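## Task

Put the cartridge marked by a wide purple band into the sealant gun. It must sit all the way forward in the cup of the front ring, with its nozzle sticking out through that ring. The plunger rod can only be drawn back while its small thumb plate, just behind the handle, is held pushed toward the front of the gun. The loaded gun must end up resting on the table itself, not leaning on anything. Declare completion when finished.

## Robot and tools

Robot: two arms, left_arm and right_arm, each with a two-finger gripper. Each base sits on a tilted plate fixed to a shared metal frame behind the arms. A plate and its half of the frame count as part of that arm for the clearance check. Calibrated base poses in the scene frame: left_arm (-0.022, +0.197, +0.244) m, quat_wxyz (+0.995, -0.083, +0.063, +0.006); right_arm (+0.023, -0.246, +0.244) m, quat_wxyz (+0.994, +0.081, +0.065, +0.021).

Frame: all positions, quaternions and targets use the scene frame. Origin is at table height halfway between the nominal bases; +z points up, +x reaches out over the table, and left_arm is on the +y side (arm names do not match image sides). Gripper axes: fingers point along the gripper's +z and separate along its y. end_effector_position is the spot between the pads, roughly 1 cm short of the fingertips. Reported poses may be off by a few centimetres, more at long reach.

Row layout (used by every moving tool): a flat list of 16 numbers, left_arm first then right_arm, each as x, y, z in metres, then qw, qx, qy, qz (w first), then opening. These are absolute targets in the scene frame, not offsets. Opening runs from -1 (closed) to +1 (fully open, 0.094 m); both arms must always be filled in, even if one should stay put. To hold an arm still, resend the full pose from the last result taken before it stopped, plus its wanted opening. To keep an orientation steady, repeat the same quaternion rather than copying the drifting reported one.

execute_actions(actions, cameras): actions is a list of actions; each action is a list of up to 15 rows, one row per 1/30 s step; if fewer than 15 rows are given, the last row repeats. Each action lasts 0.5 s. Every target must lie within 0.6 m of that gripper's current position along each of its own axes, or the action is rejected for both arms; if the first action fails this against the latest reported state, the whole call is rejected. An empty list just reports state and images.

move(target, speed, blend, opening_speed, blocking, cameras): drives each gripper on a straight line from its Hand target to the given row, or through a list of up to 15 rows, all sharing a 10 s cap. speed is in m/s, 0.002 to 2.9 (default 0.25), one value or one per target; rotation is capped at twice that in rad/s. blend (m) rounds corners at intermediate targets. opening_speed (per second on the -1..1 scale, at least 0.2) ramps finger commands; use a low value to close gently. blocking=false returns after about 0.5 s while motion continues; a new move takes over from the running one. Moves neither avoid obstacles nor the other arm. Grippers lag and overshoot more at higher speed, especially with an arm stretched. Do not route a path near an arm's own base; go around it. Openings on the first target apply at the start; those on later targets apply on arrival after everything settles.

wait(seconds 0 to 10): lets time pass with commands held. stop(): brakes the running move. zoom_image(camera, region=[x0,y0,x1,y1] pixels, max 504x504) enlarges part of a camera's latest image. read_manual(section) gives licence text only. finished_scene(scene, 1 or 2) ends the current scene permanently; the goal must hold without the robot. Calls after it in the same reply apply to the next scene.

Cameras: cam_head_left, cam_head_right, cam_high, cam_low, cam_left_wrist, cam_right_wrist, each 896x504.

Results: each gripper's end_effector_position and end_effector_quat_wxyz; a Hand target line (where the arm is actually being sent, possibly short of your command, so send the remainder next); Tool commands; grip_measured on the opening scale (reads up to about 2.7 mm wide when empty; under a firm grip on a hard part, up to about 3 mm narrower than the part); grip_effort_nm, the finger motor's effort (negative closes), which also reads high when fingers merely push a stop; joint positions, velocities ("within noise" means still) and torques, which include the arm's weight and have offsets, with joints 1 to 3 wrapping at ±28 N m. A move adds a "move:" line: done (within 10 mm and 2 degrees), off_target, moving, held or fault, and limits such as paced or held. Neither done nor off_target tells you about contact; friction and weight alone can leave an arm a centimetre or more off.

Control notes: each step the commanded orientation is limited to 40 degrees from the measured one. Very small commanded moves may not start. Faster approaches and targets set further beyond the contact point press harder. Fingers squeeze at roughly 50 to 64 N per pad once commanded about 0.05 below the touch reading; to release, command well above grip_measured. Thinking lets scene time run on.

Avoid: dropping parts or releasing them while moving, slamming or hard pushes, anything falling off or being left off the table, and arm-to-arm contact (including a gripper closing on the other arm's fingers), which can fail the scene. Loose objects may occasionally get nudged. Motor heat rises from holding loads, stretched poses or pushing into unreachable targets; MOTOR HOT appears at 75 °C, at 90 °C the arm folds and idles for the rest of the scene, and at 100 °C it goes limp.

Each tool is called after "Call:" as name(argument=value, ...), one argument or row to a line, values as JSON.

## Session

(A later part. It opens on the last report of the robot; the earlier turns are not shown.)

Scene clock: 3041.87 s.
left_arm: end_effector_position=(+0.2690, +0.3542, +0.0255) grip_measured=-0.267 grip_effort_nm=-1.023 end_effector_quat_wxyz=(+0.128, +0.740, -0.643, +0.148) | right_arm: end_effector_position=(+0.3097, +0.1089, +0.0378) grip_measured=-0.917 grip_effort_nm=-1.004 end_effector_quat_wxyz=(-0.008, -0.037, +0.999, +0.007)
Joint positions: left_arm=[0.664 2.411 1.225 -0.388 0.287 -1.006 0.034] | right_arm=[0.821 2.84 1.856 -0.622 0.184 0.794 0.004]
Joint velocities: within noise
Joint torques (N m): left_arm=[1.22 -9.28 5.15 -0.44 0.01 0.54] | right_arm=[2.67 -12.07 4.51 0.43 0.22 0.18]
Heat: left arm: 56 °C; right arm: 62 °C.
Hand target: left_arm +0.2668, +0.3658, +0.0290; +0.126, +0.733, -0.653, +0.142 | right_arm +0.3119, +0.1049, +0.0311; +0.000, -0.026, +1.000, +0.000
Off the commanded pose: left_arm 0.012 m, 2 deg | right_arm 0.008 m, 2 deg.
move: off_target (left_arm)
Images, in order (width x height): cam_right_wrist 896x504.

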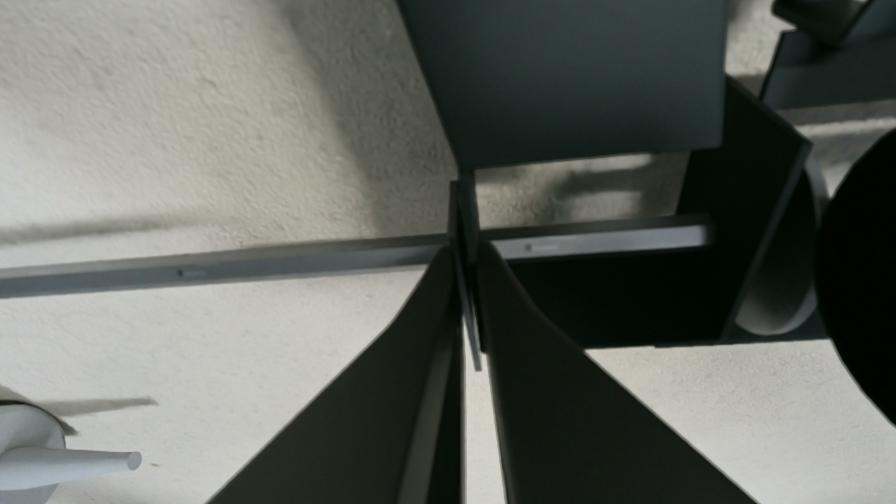

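Call:
move(
  target=[0.267,0.380,0.029,0.1271,0.7324,-0.6536,0.1424,-0.45,0.312,0.103,0.031,0,-0.026,0.9997,0,-0.97],
  speed=0.05,
  cameras=["cam_right_wrist"],
)

Scene clock: 3045.13 s.
left_arm: end_effector_position=(+0.2710, +0.3668, +0.0288) grip_measured=-0.270 grip_effort_nm=-1.028 end_effector_quat_wxyz=(+0.128, +0.735, -0.649, +0.153) | right_arm: end_effector_position=(+0.3106, +0.1128, +0.0395) grip_measured=-0.917 grip_effort_nm=-1.009 end_effector_quat_wxyz=(-0.008, -0.035, +0.999, +0.016)
Joint positions: left_arm=[0.69 2.418 1.273 -0.439 0.295 -0.962 0.034] | right_arm=[0.822 2.836 1.856 -0.612 0.172 0.795 0.004]
Joint velocities: within noise
Joint torques (N m): left_arm=[1.32 -8.94 5.46 -0.39 -0.08 0.41] | right_arm=[2.28 -12.23 3.59 0.41 0.31 0.14]
Heat: left arm: 54 °C; right arm: 62 °C.
Hand target: left_arm +0.2668, +0.3797, +0.0292; +0.127, +0.733, -0.653, +0.142 | right_arm +0.3118, +0.1030, +0.0313; +0.000, -0.026, +1.000, +0.000
Off the commanded pose: left_arm 0.014 m, 1 deg | right_arm 0.013 m, 2 deg.
move: off_target (left_arm, right_arm)
Images, in order (width x height): cam_right_wrist 896x504.

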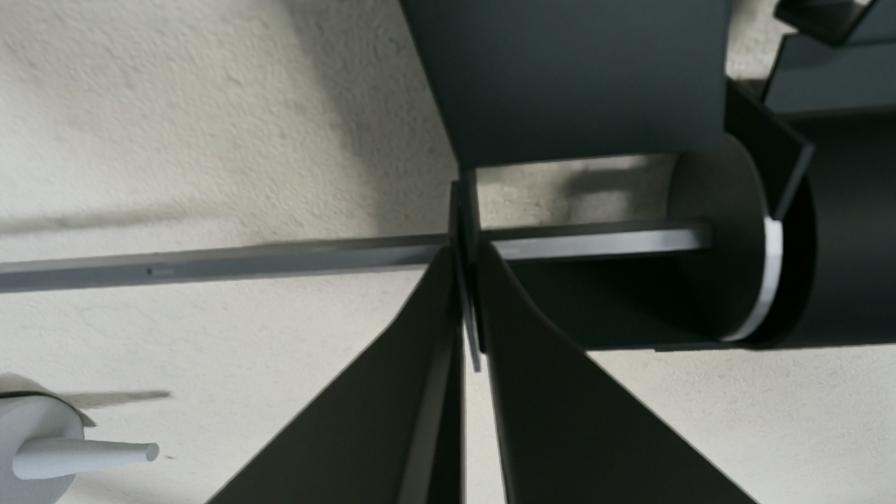

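Call:
move(
  target=[
    [0.269,0.370,0.026,0.1271,0.7324,-0.6536,0.1424,-0.45,0.312,0.108,0.033,0,-0.026,0.9997,0,-0.97],
    [0.269,0.368,0.024,0.1271,0.7324,-0.6536,0.1424,-0.45,0.312,0.108,0.033,0,-0.026,0.9997,0,-0.4],
    [0.269,0.368,0.024,0.1271,0.7324,-0.6536,0.1424,-0.45,0.312,0.108,0.14,0,-0.026,0.9997,0,-0.4],
    [0.269,0.368,0.024,0.1271,0.7324,-0.6536,0.1424,-0.45,0.285,-0.02,0.23,0.342,0,0.9397,0,-0.4],
  ],
  speed=0.15,
  opening_speed=0.8,
  cameras=["cam_right_wrist","cam_left_wrist","cam_high"],
)

Scene clock: 3058.10 s.
left_arm: end_effector_position=(+0.2722, +0.3662, +0.0288) grip_measured=-0.270 grip_effort_nm=-1.028 end_effector_quat_wxyz=(+0.127, +0.734, -0.649, +0.154) | right_arm: end_effector_position=(+0.2815, -0.0239, +0.2181) grip_measured=-0.402 grip_effort_nm=0.159 end_effector_quat_wxyz=(+0.321, -0.006, +0.947, -0.011)
Joint positions: left_arm=[0.687 2.418 1.274 -0.437 0.295 -0.963 0.034] | right_arm=[1.013 1.904 0.726 -0.071 0.751 0.861 0.028]
Joint velocities: within noise
Joint torques (N m): left_arm=[-0.7 -8.36 3 -0.06 -0.06 0.06] | right_arm=[2.86 -9.24 4.33 1.19 0.5 0]
Heat: left arm: 51 °C; right arm: 66 °C.
Hand target: left_arm +0.2691, +0.3681, +0.0242; +0.127, +0.732, -0.654, +0.143 | right_arm +0.2849, -0.0201, +0.2298; +0.341, +0.000, +0.940, +0.000
Off the commanded pose: left_arm 0.006 m, 1 deg | right_arm 0.013 m, 3 deg.
move: off_target (right_arm)
Images, in order (width x height): cam_high 896x504, cam_left_wrist 896x504, cam_right_wrist 896x504.

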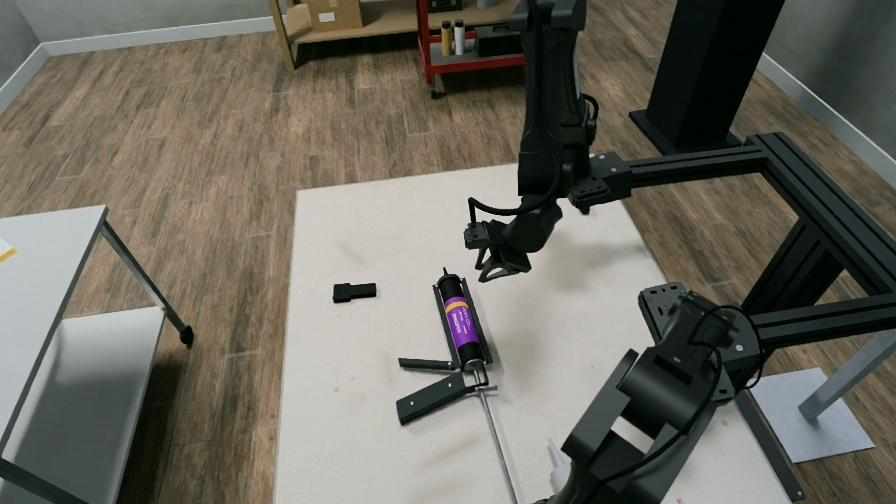

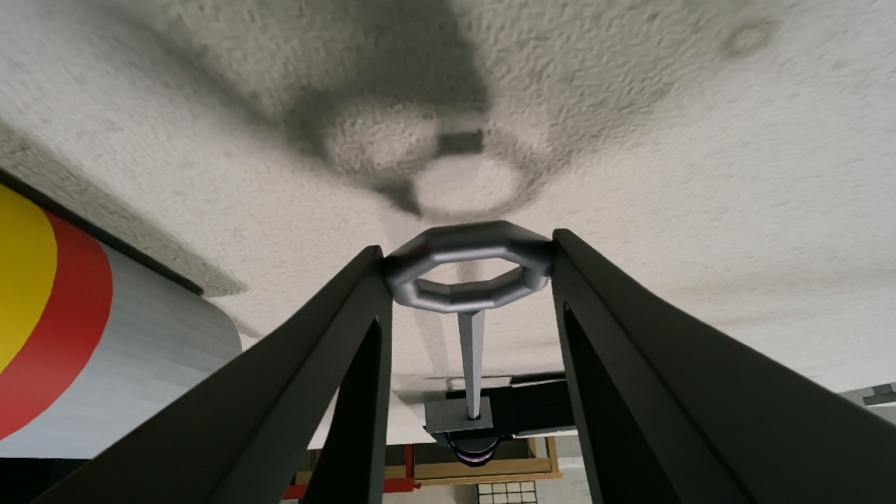

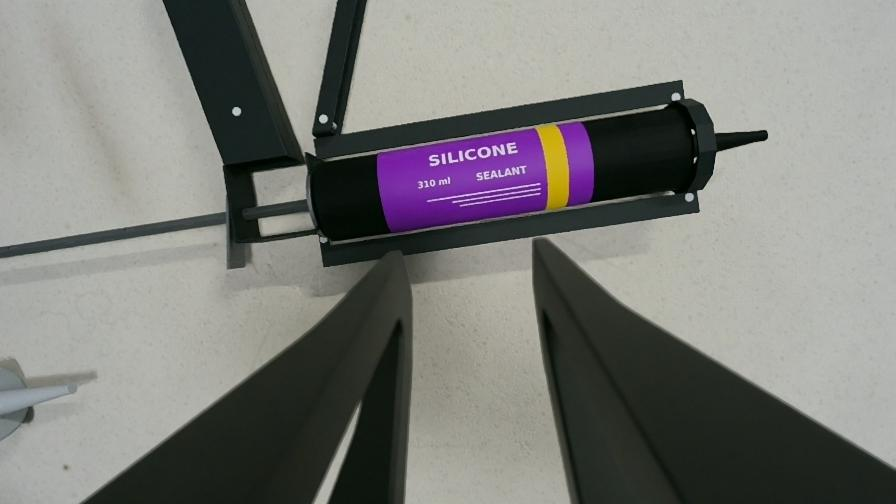

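Call:
zoom_image(
  camera="cam_right_wrist",
  region=[600, 60, 800, 230],
)

Call:
zoom_image(
  camera="cam_right_wrist",
  region=[200, 120, 420, 290],
)

Scaled by 2.520 from the camera's 896x504 image, which has a finer 1280x720 frame.

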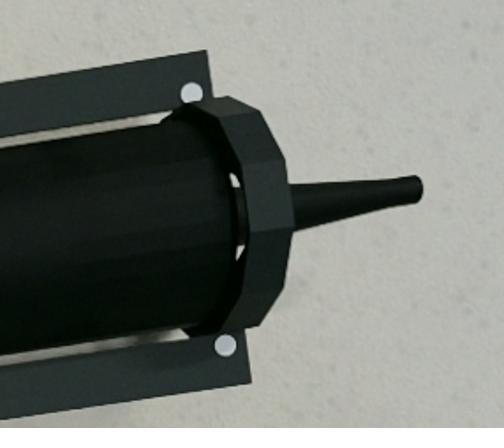

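Scaled by 2.291 from the camera's 896x504 image, which has a finer 1280x720 frame.

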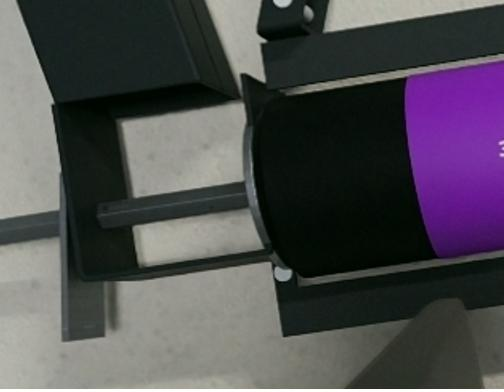

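Call:
move(
  target=[
    [0.269,0.368,0.024,0.1271,0.7324,-0.6536,0.1424,-0.45,0.312,0.112,0.12,0,-0.026,0.9997,0,-0.4],
    [0.269,0.368,0.024,0.1271,0.7324,-0.6536,0.1424,-0.45,0.312,0.115,0.045,0,-0.026,0.9997,0,-0.4],
  ],
  speed=0.15,
  cameras=["cam_right_wrist"],
)

Scene clock: 3074.63 s.
left_arm: end_effector_position=(+0.2705, +0.3685, +0.0278) grip_measured=-0.447 grip_effort_nm=-0.139 end_effector_quat_wxyz=(+0.125, +0.734, -0.651, +0.146) | right_arm: end_effector_position=(+0.3058, +0.1099, +0.0493) grip_measured=-0.402 grip_effort_nm=0.149 end_effector_quat_wxyz=(-0.006, -0.030, +0.999, -0.009)
Joint positions: left_arm=[0.687 2.418 1.274 -0.435 0.278 -0.963 0.026] | right_arm=[0.844 2.826 1.873 -0.678 0.207 0.834 0.028]
Joint velocities: within noise
Joint torques (N m): left_arm=[-0.54 -8.35 3.06 -0.07 0.12 0.11] | right_arm=[2.47 -11.55 6.98 0.36 -0.02 -0.01]
Heat: left arm: 48 °C; right arm: 62 °C.
Hand target: left_arm +0.2691, +0.3681, +0.0241; +0.127, +0.732, -0.654, +0.142 | right_arm +0.3119, +0.1148, +0.0453; +0.000, -0.026, +1.000, +0.000
Off the commanded pose: left_arm 0.004 m, 1 deg | right_arm 0.009 m, 1 deg.
move: done
Images, in order (width x height): cam_right_wrist 896x504.

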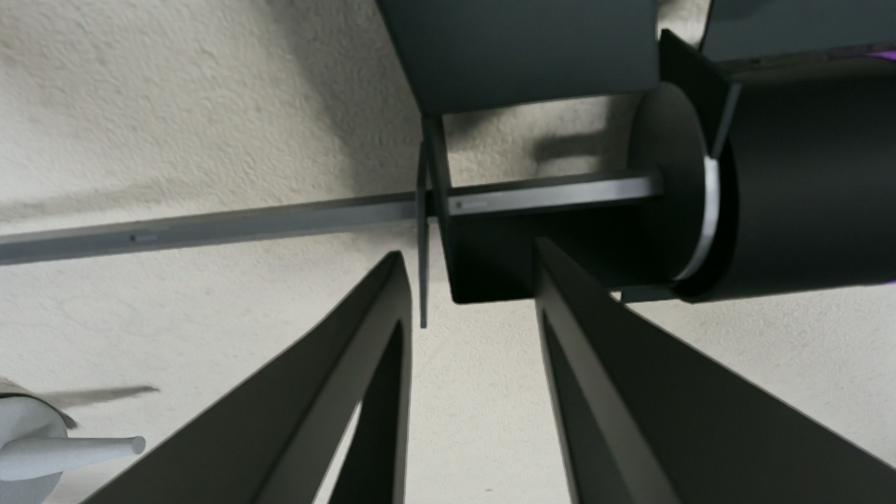

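Call:
move(
  target=[
    [0.269,0.372,0.05,0.1271,0.7324,-0.6536,0.1424,0.1,0.312,0.119,0.045,0,-0.026,0.9997,0,-0.4],
  ],
  speed=0.1,
  cameras=["cam_right_wrist","cam_left_wrist"],
)

Scene clock: 3078.90 s.
left_arm: end_effector_position=(+0.2628, +0.3629, +0.0336) grip_measured=+0.097 grip_effort_nm=0.139 end_effector_quat_wxyz=(+0.142, +0.734, -0.649, +0.142) | right_arm: end_effector_position=(+0.3099, +0.1151, +0.0486) grip_measured=-0.402 grip_effort_nm=0.149 end_effector_quat_wxyz=(-0.001, -0.029, +1.000, -0.004)
Joint positions: left_arm=[0.687 2.402 1.263 -0.476 0.276 -0.962 0.052] | right_arm=[0.844 2.839 1.899 -0.677 0.207 0.834 0.028]
Joint velocities: within noise
Joint torques (N m): left_arm=[-0.27 -13.2 2.07 -0.37 0.11 0.14] | right_arm=[2.91 -11.71 7.24 0.25 0 0.06]
Heat: left arm: 48 °C; right arm: 63 °C.
Hand target: left_arm +0.2688, +0.3718, +0.0493; +0.127, +0.733, -0.653, +0.142 | right_arm +0.3120, +0.1190, +0.0452; +0.000, -0.026, +1.000, +0.000
Off the commanded pose: left_arm 0.020 m, 2 deg | right_arm 0.006 m, 1 deg.
move: off_target (left_arm)
Images, in order (width x height): cam_left_wrist 896x504, cam_right_wrist 896x504.

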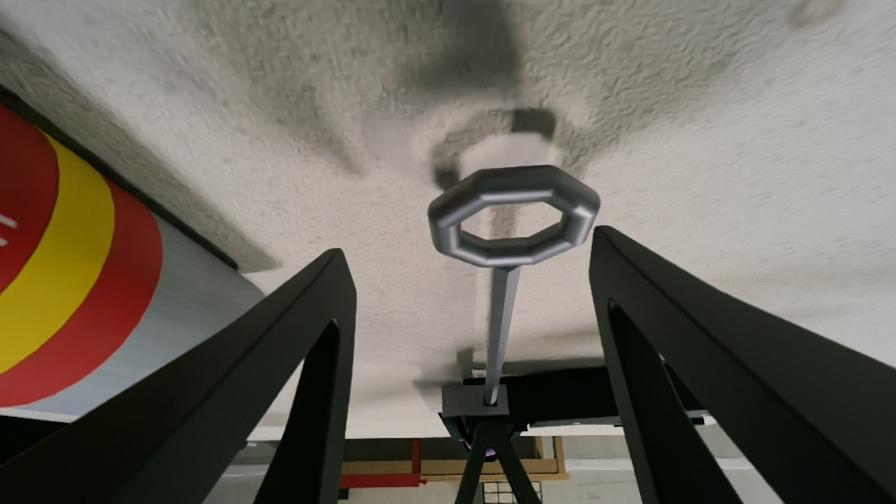

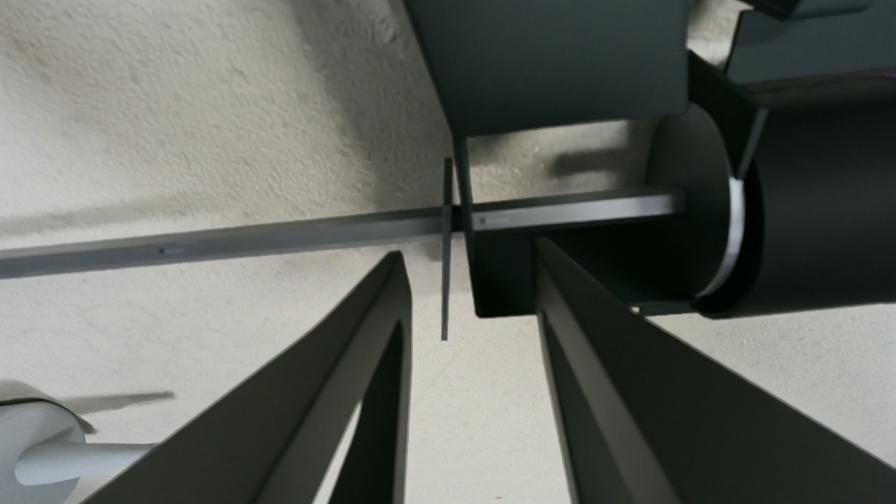

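Call:
move(
  target=[
    [0.276,0.372,0.030,0.1271,0.7324,-0.6536,0.1424,0.1,0.312,0.119,0.045,0,-0.026,0.9997,0,-0.4],
  ],
  speed=0.1,
  cameras=["cam_left_wrist"],
)

Scene clock: 3082.53 s.
left_arm: end_effector_position=(+0.2746, +0.3729, +0.0358) grip_measured=+0.097 grip_effort_nm=0.139 end_effector_quat_wxyz=(+0.126, +0.734, -0.651, +0.144) | right_arm: end_effector_position=(+0.3099, +0.1151, +0.0486) grip_measured=-0.402 grip_effort_nm=0.154 end_effector_quat_wxyz=(-0.001, -0.029, +1.000, -0.004)
Joint positions: left_arm=[0.687 2.402 1.297 -0.477 0.276 -0.962 0.052] | right_arm=[0.844 2.839 1.899 -0.677 0.207 0.834 0.028]
Joint velocities: within noise
Joint torques (N m): left_arm=[-1.14 -7.72 4.19 -0.07 0.09 -0.01] | right_arm=[2.86 -11.67 7.12 0.25 -0.01 0.05]
Heat: left arm: 51 °C; right arm: 63 °C.
Hand target: left_arm +0.2759, +0.3720, +0.0301; +0.127, +0.732, -0.653, +0.142 | right_arm +0.3120, +0.1190, +0.0452; +0.000, -0.026, +1.000, +0.000
Off the commanded pose: left_arm 0.006 m, 0 deg | right_arm 0.006 m, 1 deg.
move: done
Images, in order (width x height): cam_left_wrist 896x504.

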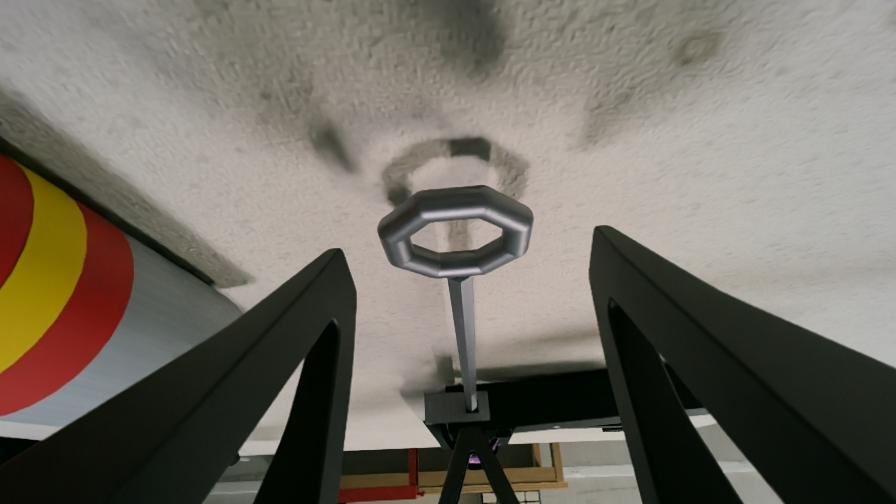

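Call:
move(
  target=[
    [0.274,0.364,0.020,0.1271,0.7324,-0.6536,0.1424,0.1,0.312,0.119,0.045,0,-0.026,0.9997,0,-0.4],
  ],
  speed=0.1,
  cameras=["cam_left_wrist"],
)

Scene clock: 3085.43 s.
left_arm: end_effector_position=(+0.2787, +0.3729, +0.0294) grip_measured=+0.097 grip_effort_nm=0.144 end_effector_quat_wxyz=(+0.117, +0.732, -0.655, +0.146) | right_arm: end_effector_position=(+0.3099, +0.1151, +0.0486) grip_measured=-0.402 grip_effort_nm=0.149 end_effector_quat_wxyz=(-0.001, -0.029, +1.000, -0.004)
Joint positions: left_arm=[0.68 2.418 1.297 -0.441 0.276 -0.964 0.052] | right_arm=[0.844 2.839 1.899 -0.677 0.207 0.834 0.028]
Joint velocities: within noise
Joint torques (N m): left_arm=[-1.51 -7.3 2.07 0.07 0.1 -0.1] | right_arm=[2.92 -11.77 7.15 0.24 0 0.06]
Heat: left arm: 50 °C; right arm: 63 °C.
Hand target: left_arm +0.2737, +0.3639, +0.0204; +0.127, +0.732, -0.654, +0.142 | right_arm +0.3120, +0.1190, +0.0452; +0.000, -0.026, +1.000, +0.000
Off the commanded pose: left_arm 0.014 m, 1 deg | right_arm 0.006 m, 1 deg.
move: off_target (left_arm)
Images, in order (width x height): cam_left_wrist 896x504.

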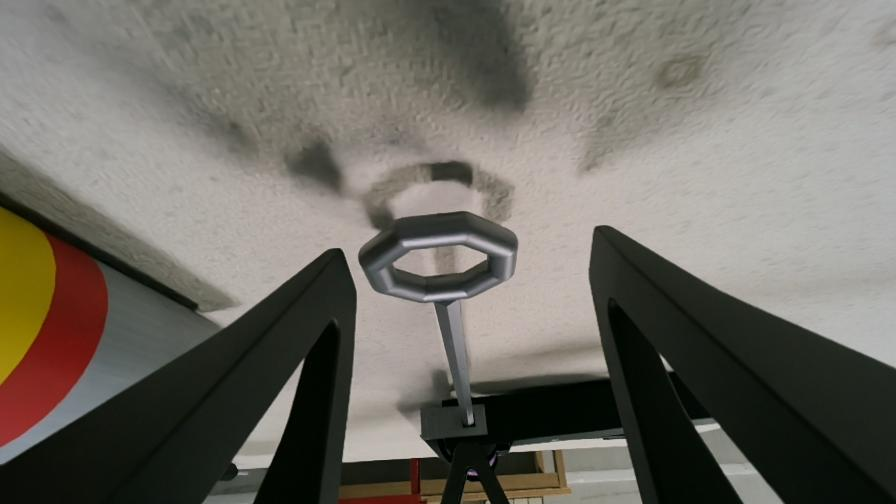

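Call:
move(
  target=[
    [0.264,0.352,0.022,0.1271,0.7324,-0.6536,0.1424,0.1,0.312,0.119,0.045,0,-0.026,0.9997,0,-0.4],
  ],
  speed=0.1,
  cameras=["cam_left_wrist"],
)

Scene clock: 3088.07 s.
left_arm: end_effector_position=(+0.2610, +0.3537, +0.0222) grip_measured=+0.097 grip_effort_nm=0.139 end_effector_quat_wxyz=(+0.132, +0.732, -0.653, +0.143) | right_arm: end_effector_position=(+0.3099, +0.1151, +0.0486) grip_measured=-0.402 grip_effort_nm=0.154 end_effector_quat_wxyz=(-0.001, -0.029, +1.000, -0.004)
Joint positions: left_arm=[0.672 2.418 1.215 -0.388 0.275 -0.972 0.052] | right_arm=[0.844 2.839 1.899 -0.677 0.207 0.834 0.028]
Joint velocities: within noise
Joint torques (N m): left_arm=[-1.47 -9.09 1.81 0.03 0.09 -0.14] | right_arm=[2.95 -11.69 7.16 0.25 0 0.03]
Heat: left arm: 50 °C; right arm: 63 °C.
Hand target: left_arm +0.2641, +0.3520, +0.0220; +0.127, +0.732, -0.654, +0.142 | right_arm +0.3120, +0.1190, +0.0452; +0.000, -0.026, +1.000, +0.000
Off the commanded pose: left_arm 0.003 m, 1 deg | right_arm 0.006 m, 1 deg.
move: done
Images, in order (width x height): cam_left_wrist 896x504.

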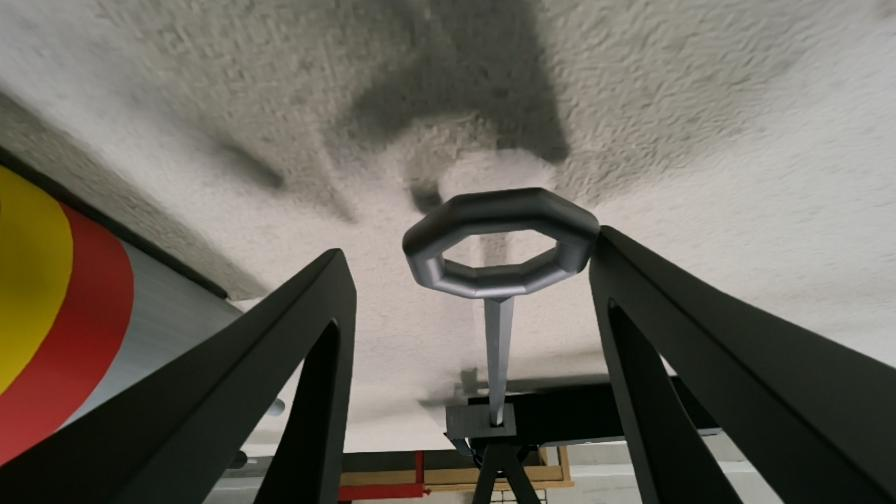

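Call:
move(
  target=[
    [0.270,0.362,0.022,0.1271,0.7324,-0.6536,0.1424,0.1,0.312,0.119,0.045,0,-0.026,0.9997,0,-0.4],
  ],
  speed=0.1,
  cameras=["cam_left_wrist"],
)

Scene clock: 3090.47 s.
left_arm: end_effector_position=(+0.2728, +0.3636, +0.0245) grip_measured=+0.097 grip_effort_nm=0.134 end_effector_quat_wxyz=(+0.117, +0.732, -0.655, +0.146) | right_arm: end_effector_position=(+0.3099, +0.1151, +0.0486) grip_measured=-0.402 grip_effort_nm=0.149 end_effector_quat_wxyz=(-0.001, -0.029, +1.000, -0.004)
Joint positions: left_arm=[0.672 2.418 1.252 -0.395 0.275 -0.972 0.052] | right_arm=[0.844 2.839 1.899 -0.677 0.207 0.834 0.028]
Joint velocities: within noise
Joint torques (N m): left_arm=[-0.66 -8.12 3.88 -0.24 0.13 0.04] | right_arm=[2.89 -11.69 7.09 0.24 -0.01 0.07]
Heat: left arm: 50 °C; right arm: 63 °C.
Hand target: left_arm +0.2700, +0.3620, +0.0220; +0.127, +0.732, -0.654, +0.142 | right_arm +0.3120, +0.1190, +0.0452; +0.000, -0.026, +1.000, +0.000
Off the commanded pose: left_arm 0.004 m, 1 deg | right_arm 0.006 m, 1 deg.
move: done
Images, in order (width x height): cam_left_wrist 896x504.

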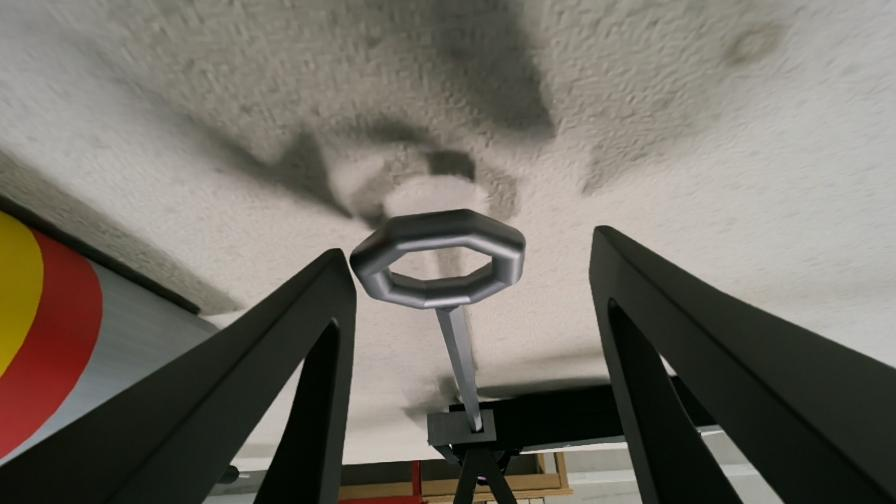

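Call:
move(
  target=[
    [0.268,0.362,0.022,0.1271,0.7324,-0.6536,0.1424,-0.45,0.312,0.119,0.045,0,-0.026,0.9997,0,-0.4],
  ],
  speed=0.1,
  opening_speed=0.6,
  cameras=["cam_left_wrist","cam_right_wrist"],
)

Scene clock: 3093.53 s.
left_arm: end_effector_position=(+0.2715, +0.3632, +0.0245) grip_measured=-0.447 grip_effort_nm=-0.134 end_effector_quat_wxyz=(+0.120, +0.732, -0.655, +0.144) | right_arm: end_effector_position=(+0.3099, +0.1151, +0.0486) grip_measured=-0.402 grip_effort_nm=0.154 end_effector_quat_wxyz=(-0.001, -0.029, +1.000, -0.004)
Joint positions: left_arm=[0.672 2.418 1.252 -0.4 0.272 -0.972 0.026] | right_arm=[0.844 2.839 1.899 -0.677 0.207 0.834 0.028]
Joint velocities: within noise
Joint torques (N m): left_arm=[-0.42 -8.31 3.11 -0.14 0.12 0.08] | right_arm=[2.91 -11.73 7.09 0.24 0.01 0.05]
Heat: left arm: 49 °C; right arm: 63 °C.
Hand target: left_arm +0.2680, +0.3620, +0.0220; +0.127, +0.732, -0.654, +0.142 | right_arm +0.3120, +0.1190, +0.0452; +0.000, -0.026, +1.000, +0.000
Off the commanded pose: left_arm 0.004 m, 1 deg | right_arm 0.006 m, 1 deg.
move: done
Images, in order (width x height): cam_left_wrist 896x504, cam_right_wrist 896x504.

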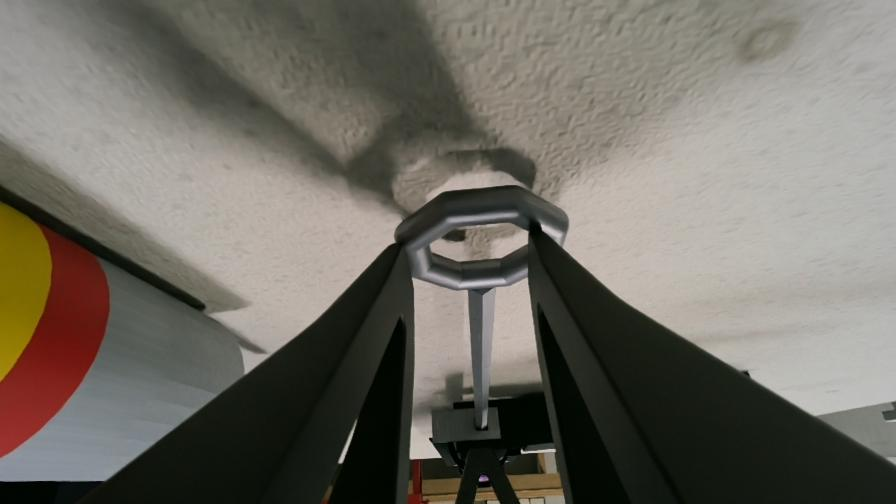

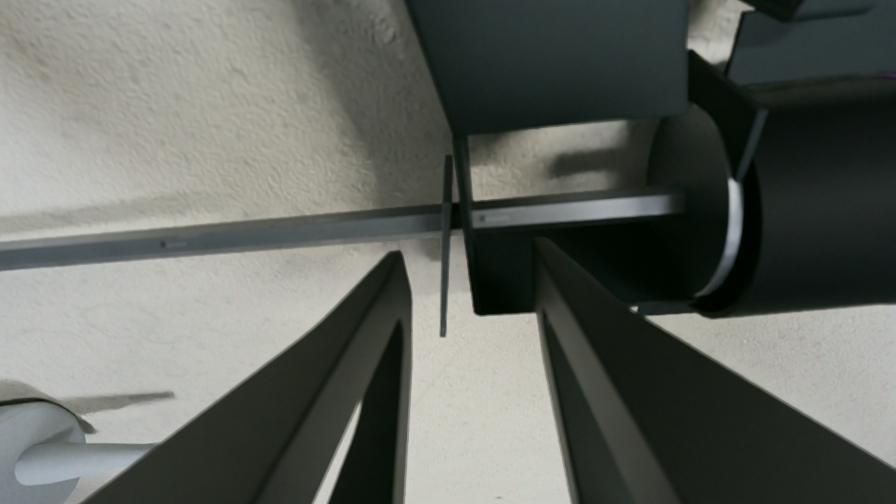

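Call:
move(
  target=[
    [0.268,0.362,0.022,0.1271,0.7324,-0.6536,0.1424,0.1,0.312,0.119,0.045,0,-0.026,0.9997,0,-0.4],
    [0.268,0.356,0.014,0.1271,0.7324,-0.6536,0.1424,0.1,0.312,0.119,0.045,0,-0.026,0.9997,0,-0.4],
  ],
  speed=0.1,
  cameras=["cam_left_wrist"],
)

Scene clock: 3099.90 s.
left_arm: end_effector_position=(+0.2728, +0.3642, +0.0242) grip_measured=+0.097 grip_effort_nm=0.144 end_effector_quat_wxyz=(+0.117, +0.732, -0.655, +0.144) | right_arm: end_effector_position=(+0.3099, +0.1151, +0.0486) grip_measured=-0.402 grip_effort_nm=0.149 end_effector_quat_wxyz=(-0.001, -0.029, +1.000, -0.004)
Joint positions: left_arm=[0.672 2.418 1.252 -0.393 0.272 -0.972 0.052] | right_arm=[0.844 2.839 1.899 -0.677 0.207 0.834 0.028]
Joint velocities: within noise
Joint torques (N m): left_arm=[-1.35 -6.87 2.24 0.1 0.13 -0.06] | right_arm=[2.95 -11.73 7.12 0.24 -0.02 0.05]
Heat: left arm: 49 °C; right arm: 63 °C.
Hand target: left_arm +0.2678, +0.3560, +0.0145; +0.127, +0.732, -0.654, +0.142 | right_arm +0.3120, +0.1190, +0.0452; +0.000, -0.026, +1.000, +0.000
Off the commanded pose: left_arm 0.014 m, 1 deg | right_arm 0.006 m, 1 deg.
move: off_target (left_arm)
Images, in order (width x height): cam_left_wrist 896x504.

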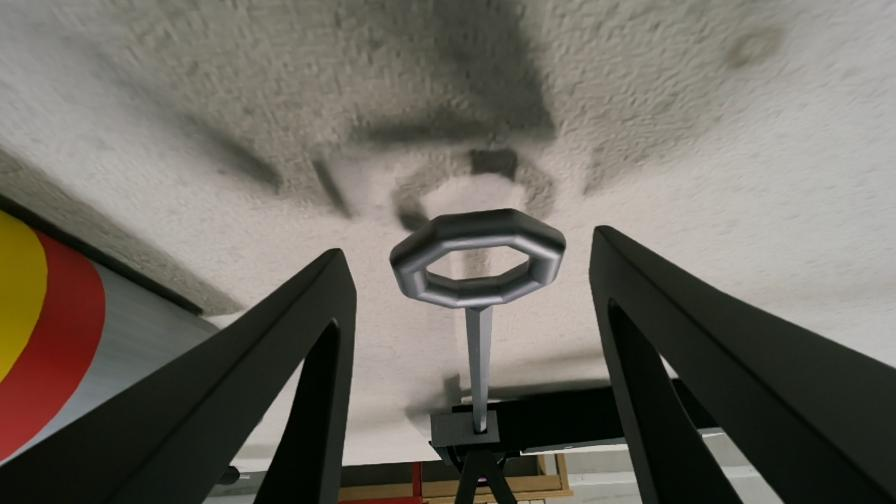

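Call:
move(
  target=[
    [0.272,0.351,0.008,0.1271,0.7324,-0.6536,0.1424,0.1,0.312,0.119,0.045,0,-0.026,0.9997,0,-0.4],
  ],
  speed=0.1,
  cameras=["cam_left_wrist"],
)

Scene clock: 3104.10 s.
left_arm: end_effector_position=(+0.2720, +0.3560, +0.0159) grip_measured=+0.097 grip_effort_nm=0.134 end_effector_quat_wxyz=(+0.123, +0.732, -0.655, +0.143) | right_arm: end_effector_position=(+0.3099, +0.1151, +0.0486) grip_measured=-0.402 grip_effort_nm=0.154 end_effector_quat_wxyz=(-0.001, -0.029, +1.000, -0.004)
Joint positions: left_arm=[0.657 2.446 1.252 -0.376 0.272 -0.986 0.052] | right_arm=[0.844 2.839 1.899 -0.677 0.207 0.834 0.028]
Joint velocities: within noise
Joint torques (N m): left_arm=[-1.51 -7.2 2.93 0.03 0.12 -0.08] | right_arm=[2.89 -11.73 7.06 0.24 -0.02 0.03]
Heat: left arm: 48 °C; right arm: 63 °C.
Hand target: left_arm +0.2718, +0.3510, +0.0082; +0.127, +0.732, -0.654, +0.142 | right_arm +0.3120, +0.1190, +0.0452; +0.000, -0.026, +1.000, +0.000
Off the commanded pose: left_arm 0.009 m, 0 deg | right_arm 0.006 m, 1 deg.
move: done
Images, in order (width x height): cam_left_wrist 896x504.

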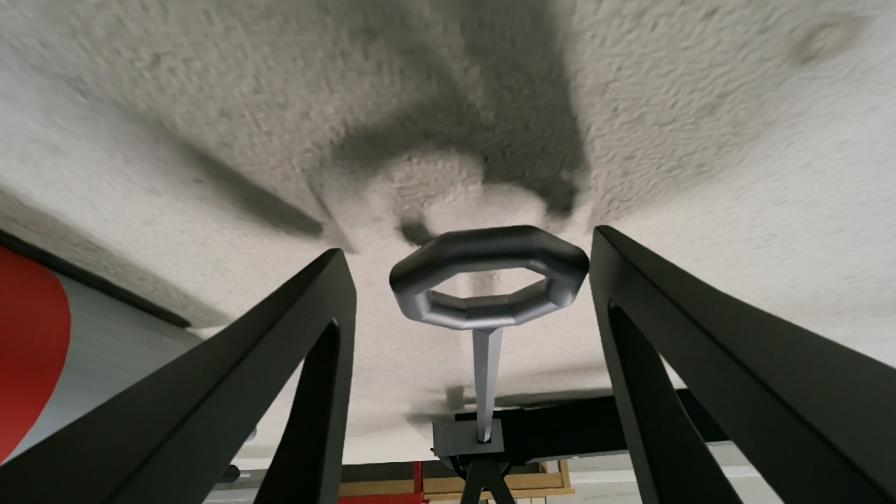

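Call:
move(
  target=[
    [0.274,0.352,0.010,0.1271,0.7324,-0.6536,0.1424,-0.45,0.312,0.119,0.045,0,-0.026,0.9997,0,-0.4],
  ],
  speed=0.1,
  opening_speed=0.6,
  cameras=["cam_left_wrist","cam_right_wrist"],
)

Scene clock: 3107.60 s.
left_arm: end_effector_position=(+0.2722, +0.3561, +0.0158) grip_measured=-0.245 grip_effort_nm=-1.028 end_effector_quat_wxyz=(+0.123, +0.732, -0.654, +0.143) | right_arm: end_effector_position=(+0.3099, +0.1151, +0.0486) grip_measured=-0.402 grip_effort_nm=0.144 end_effector_quat_wxyz=(-0.001, -0.029, +1.000, -0.004)
Joint positions: left_arm=[0.657 2.446 1.252 -0.374 0.272 -0.988 0.035] | right_arm=[0.844 2.839 1.899 -0.677 0.207 0.834 0.028]
Joint velocities: within noise
Joint torques (N m): left_arm=[-1.72 -7.35 3.64 -0.06 0.11 -0.15] | right_arm=[2.86 -11.69 7.1 0.23 -0.01 0.03]
Heat: left arm: 47 °C; right arm: 63 °C.
Hand target: left_arm +0.2738, +0.3520, +0.0101; +0.127, +0.732, -0.654, +0.142 | right_arm +0.3120, +0.1190, +0.0452; +0.000, -0.026, +1.000, +0.000
Off the commanded pose: left_arm 0.007 m, 1 deg | right_arm 0.006 m, 1 deg.
move: done
Images, in order (width x height): cam_left_wrist 896x504, cam_right_wrist 896x504.

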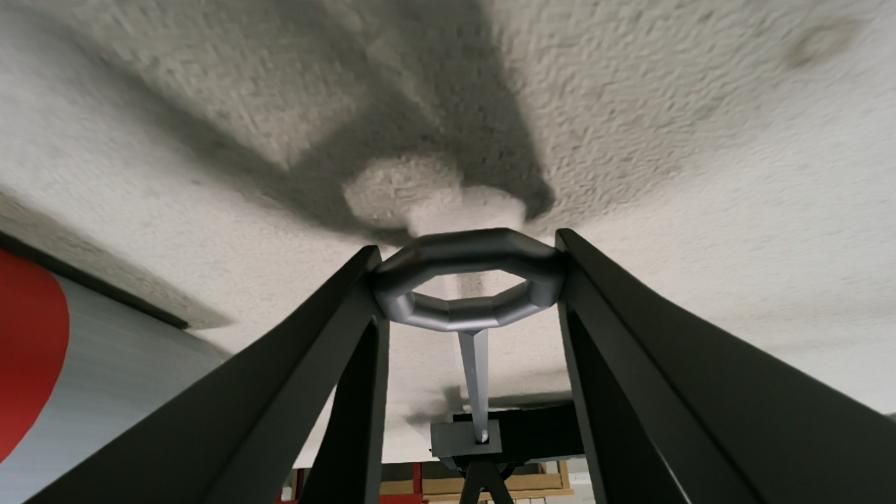

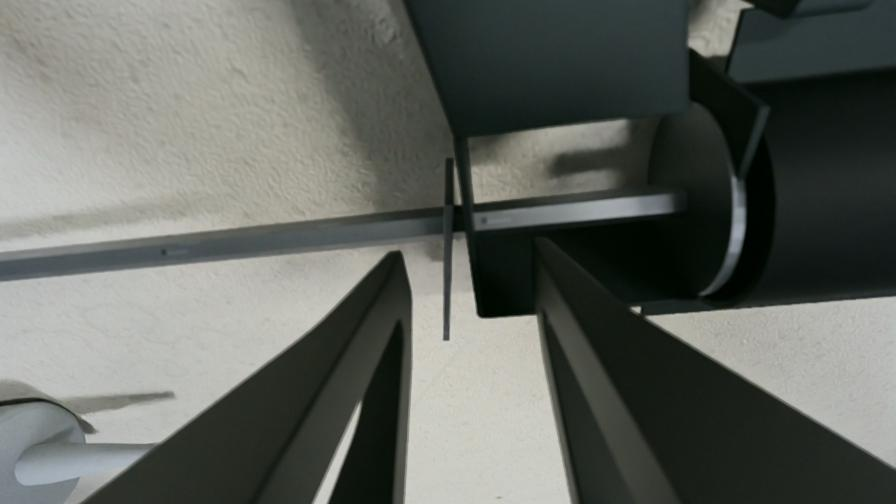

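Call:
move(
  target=[
    [0.274,0.352,0.012,0.1271,0.7324,-0.6536,0.1424,-0.45,0.312,0.123,0.031,0,-0.026,0.9997,0,-0.4],
    [0.274,0.352,0.012,0.1271,0.7324,-0.6536,0.1424,-0.45,0.312,0.121,0.031,0,-0.026,0.9997,0,-0.97],
  ],
  speed=0.08,
  opening_speed=0.6,
  cameras=["cam_left_wrist","cam_right_wrist"],
)

Scene clock: 3112.33 s.
left_arm: end_effector_position=(+0.2722, +0.3563, +0.0158) grip_measured=-0.245 grip_effort_nm=-1.023 end_effector_quat_wxyz=(+0.122, +0.732, -0.654, +0.143) | right_arm: end_effector_position=(+0.3109, +0.1165, +0.0380) grip_measured=-0.911 grip_effort_nm=-0.974 end_effector_quat_wxyz=(-0.003, -0.032, +0.999, -0.008)
Joint positions: left_arm=[0.657 2.446 1.252 -0.374 0.272 -0.988 0.035] | right_arm=[0.841 2.882 1.943 -0.687 0.21 0.826 0.004]
Joint velocities: within noise
Joint torques (N m): left_arm=[-1.7 -7.84 3.45 -0.08 0.13 -0.11] | right_arm=[2.91 -11.73 5.94 0.46 -0.05 0.1]
Heat: left arm: 47 °C; right arm: 64 °C.
Hand target: left_arm +0.2739, +0.3520, +0.0121; +0.127, +0.732, -0.654, +0.142 | right_arm +0.3119, +0.1209, +0.0313; +0.000, -0.026, +1.000, +0.000
Off the commanded pose: left_arm 0.006 m, 1 deg | right_arm 0.008 m, 1 deg.
move: done
Images, in order (width x height): cam_left_wrist 896x504, cam_right_wrist 896x504.

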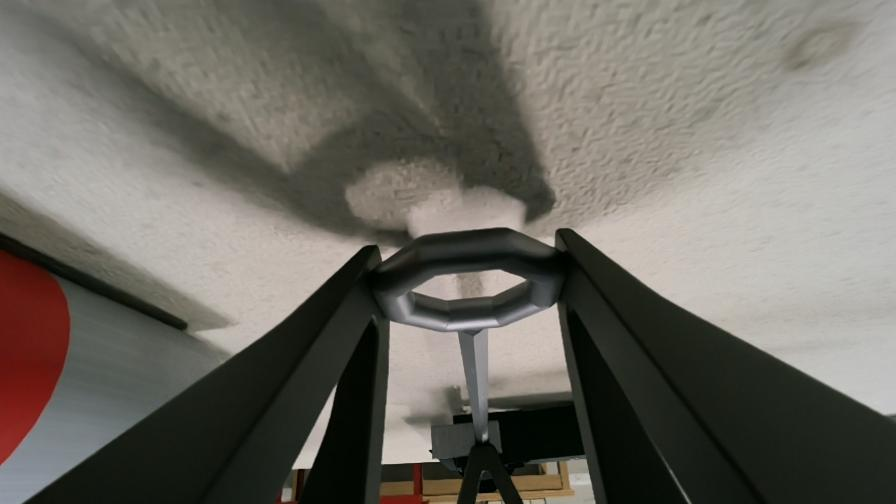

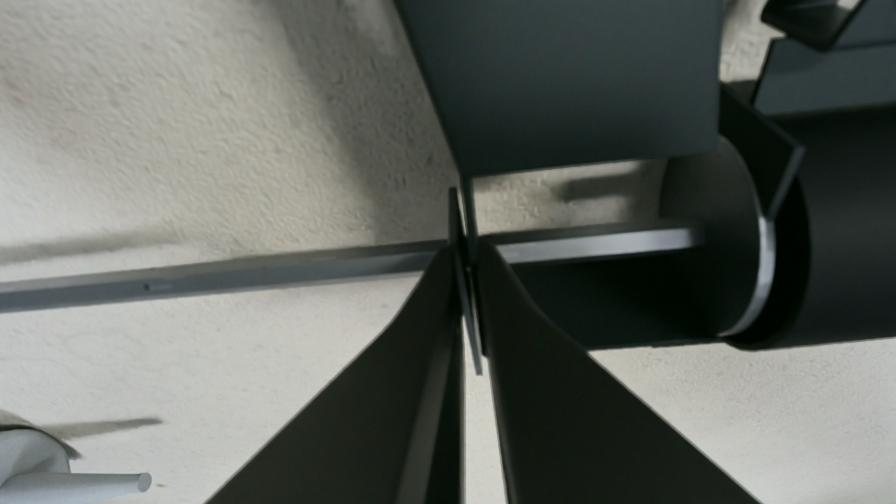

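Call:
move(
  target=[
    [0.274,0.338,0.014,0.1271,0.7324,-0.6536,0.1424,-0.45,0.312,0.121,0.031,0,-0.026,0.9997,0,-0.97],
  ],
  speed=0.05,
  cameras=["cam_left_wrist","cam_right_wrist"],
)

Scene clock: 3116.70 s.
left_arm: end_effector_position=(+0.2714, +0.3550, +0.0119) grip_measured=-0.245 grip_effort_nm=-1.028 end_effector_quat_wxyz=(+0.114, +0.735, -0.656, +0.131) | right_arm: end_effector_position=(+0.3107, +0.1165, +0.0377) grip_measured=-0.914 grip_effort_nm=-1.009 end_effector_quat_wxyz=(-0.003, -0.033, +0.999, -0.008)
Joint positions: left_arm=[0.643 2.446 1.232 -0.337 0.244 -1.007 0.035] | right_arm=[0.841 2.883 1.943 -0.686 0.21 0.824 0.004]
Joint velocities: within noise
Joint torques (N m): left_arm=[-3.3 -9.09 1.07 -0.04 0.37 -0.25] | right_arm=[2.88 -11.71 5.94 0.47 -0.03 0.11]
Heat: left arm: 47 °C; right arm: 65 °C.
Hand target: left_arm +0.2735, +0.3383, +0.0139; +0.128, +0.732, -0.654, +0.142 | right_arm +0.3119, +0.1209, +0.0313; +0.000, -0.026, +1.000, +0.000
Off the commanded pose: left_arm 0.017 m, 2 deg | right_arm 0.008 m, 1 deg.
move: off_target (left_arm)
Images, in order (width x height): cam_left_wrist 896x504, cam_right_wrist 896x504.

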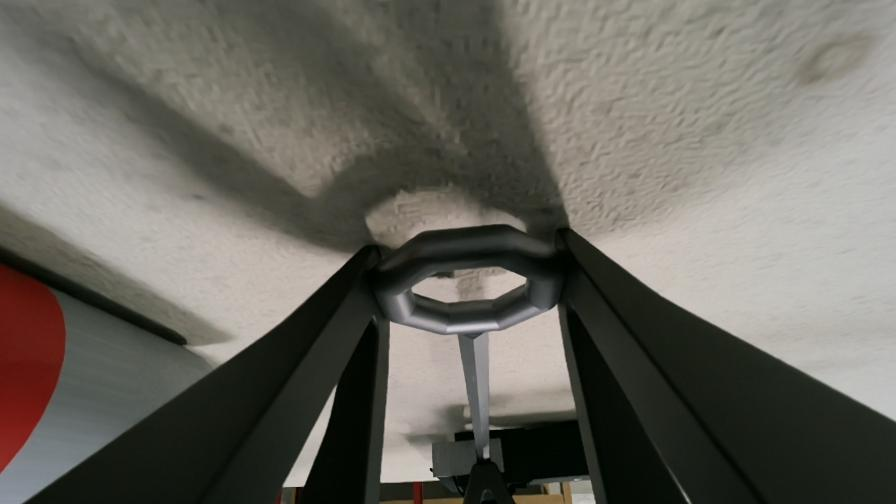

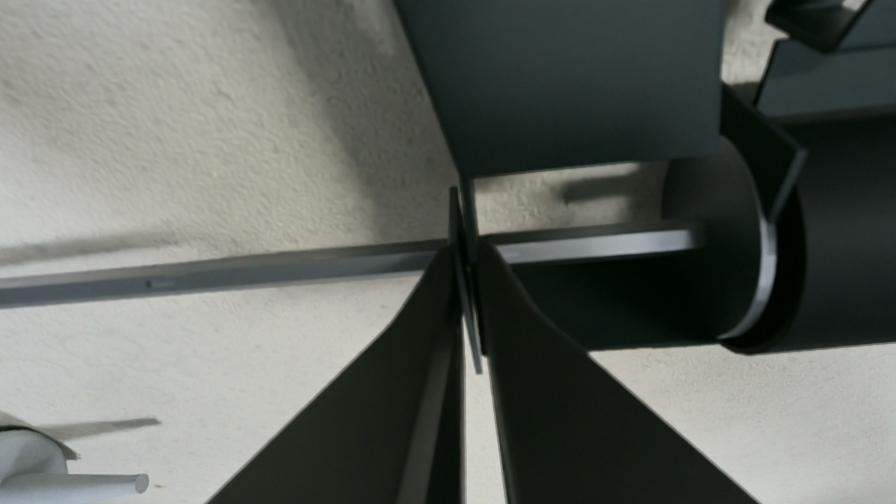

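Call:
move(
  target=[
    [0.274,0.322,0.020,0.1271,0.7324,-0.6536,0.1424,-0.45,0.312,0.121,0.031,0,-0.026,0.9997,0,-0.97],
  ],
  speed=0.05,
  cameras=["cam_left_wrist","cam_right_wrist"],
)

Scene clock: 3119.17 s.
left_arm: end_effector_position=(+0.2706, +0.3514, +0.0116) grip_measured=-0.245 grip_effort_nm=-1.033 end_effector_quat_wxyz=(+0.100, +0.739, -0.656, +0.116) | right_arm: end_effector_position=(+0.3111, +0.1143, +0.0375) grip_measured=-0.914 grip_effort_nm=-1.009 end_effector_quat_wxyz=(-0.004, -0.034, +0.999, -0.011)
Joint positions: left_arm=[0.62 2.426 1.185 -0.281 0.209 -1.04 0.035] | right_arm=[0.838 2.883 1.943 -0.692 0.214 0.821 0.004]
Joint velocities: within noise
Joint torques (N m): left_arm=[-4.33 -9.85 0.16 -0.2 0.67 -0.31] | right_arm=[3.1 -11.77 5.91 0.48 -0.08 0.14]
Heat: left arm: 47 °C; right arm: 65 °C.
Hand target: left_arm +0.2731, +0.3232, +0.0196; +0.128, +0.733, -0.654, +0.141 | right_arm +0.3119, +0.1208, +0.0313; +0.000, -0.026, +1.000, +0.000
Off the commanded pose: left_arm 0.031 m, 4 deg | right_arm 0.009 m, 2 deg.
move: off_target (left_arm)
Images, in order (width x height): cam_left_wrist 896x504, cam_right_wrist 896x504.

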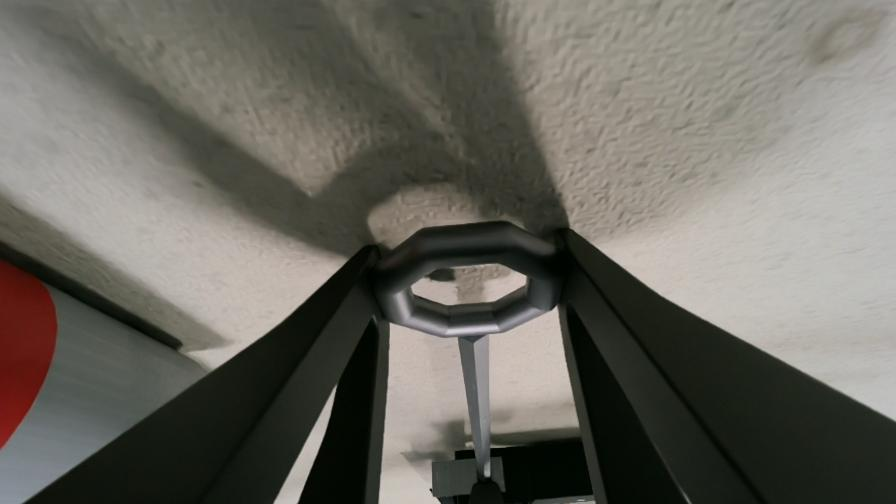

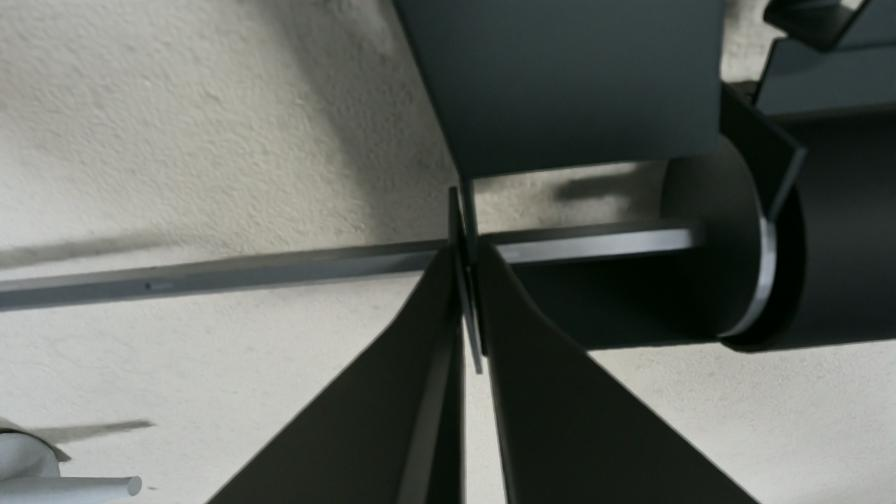

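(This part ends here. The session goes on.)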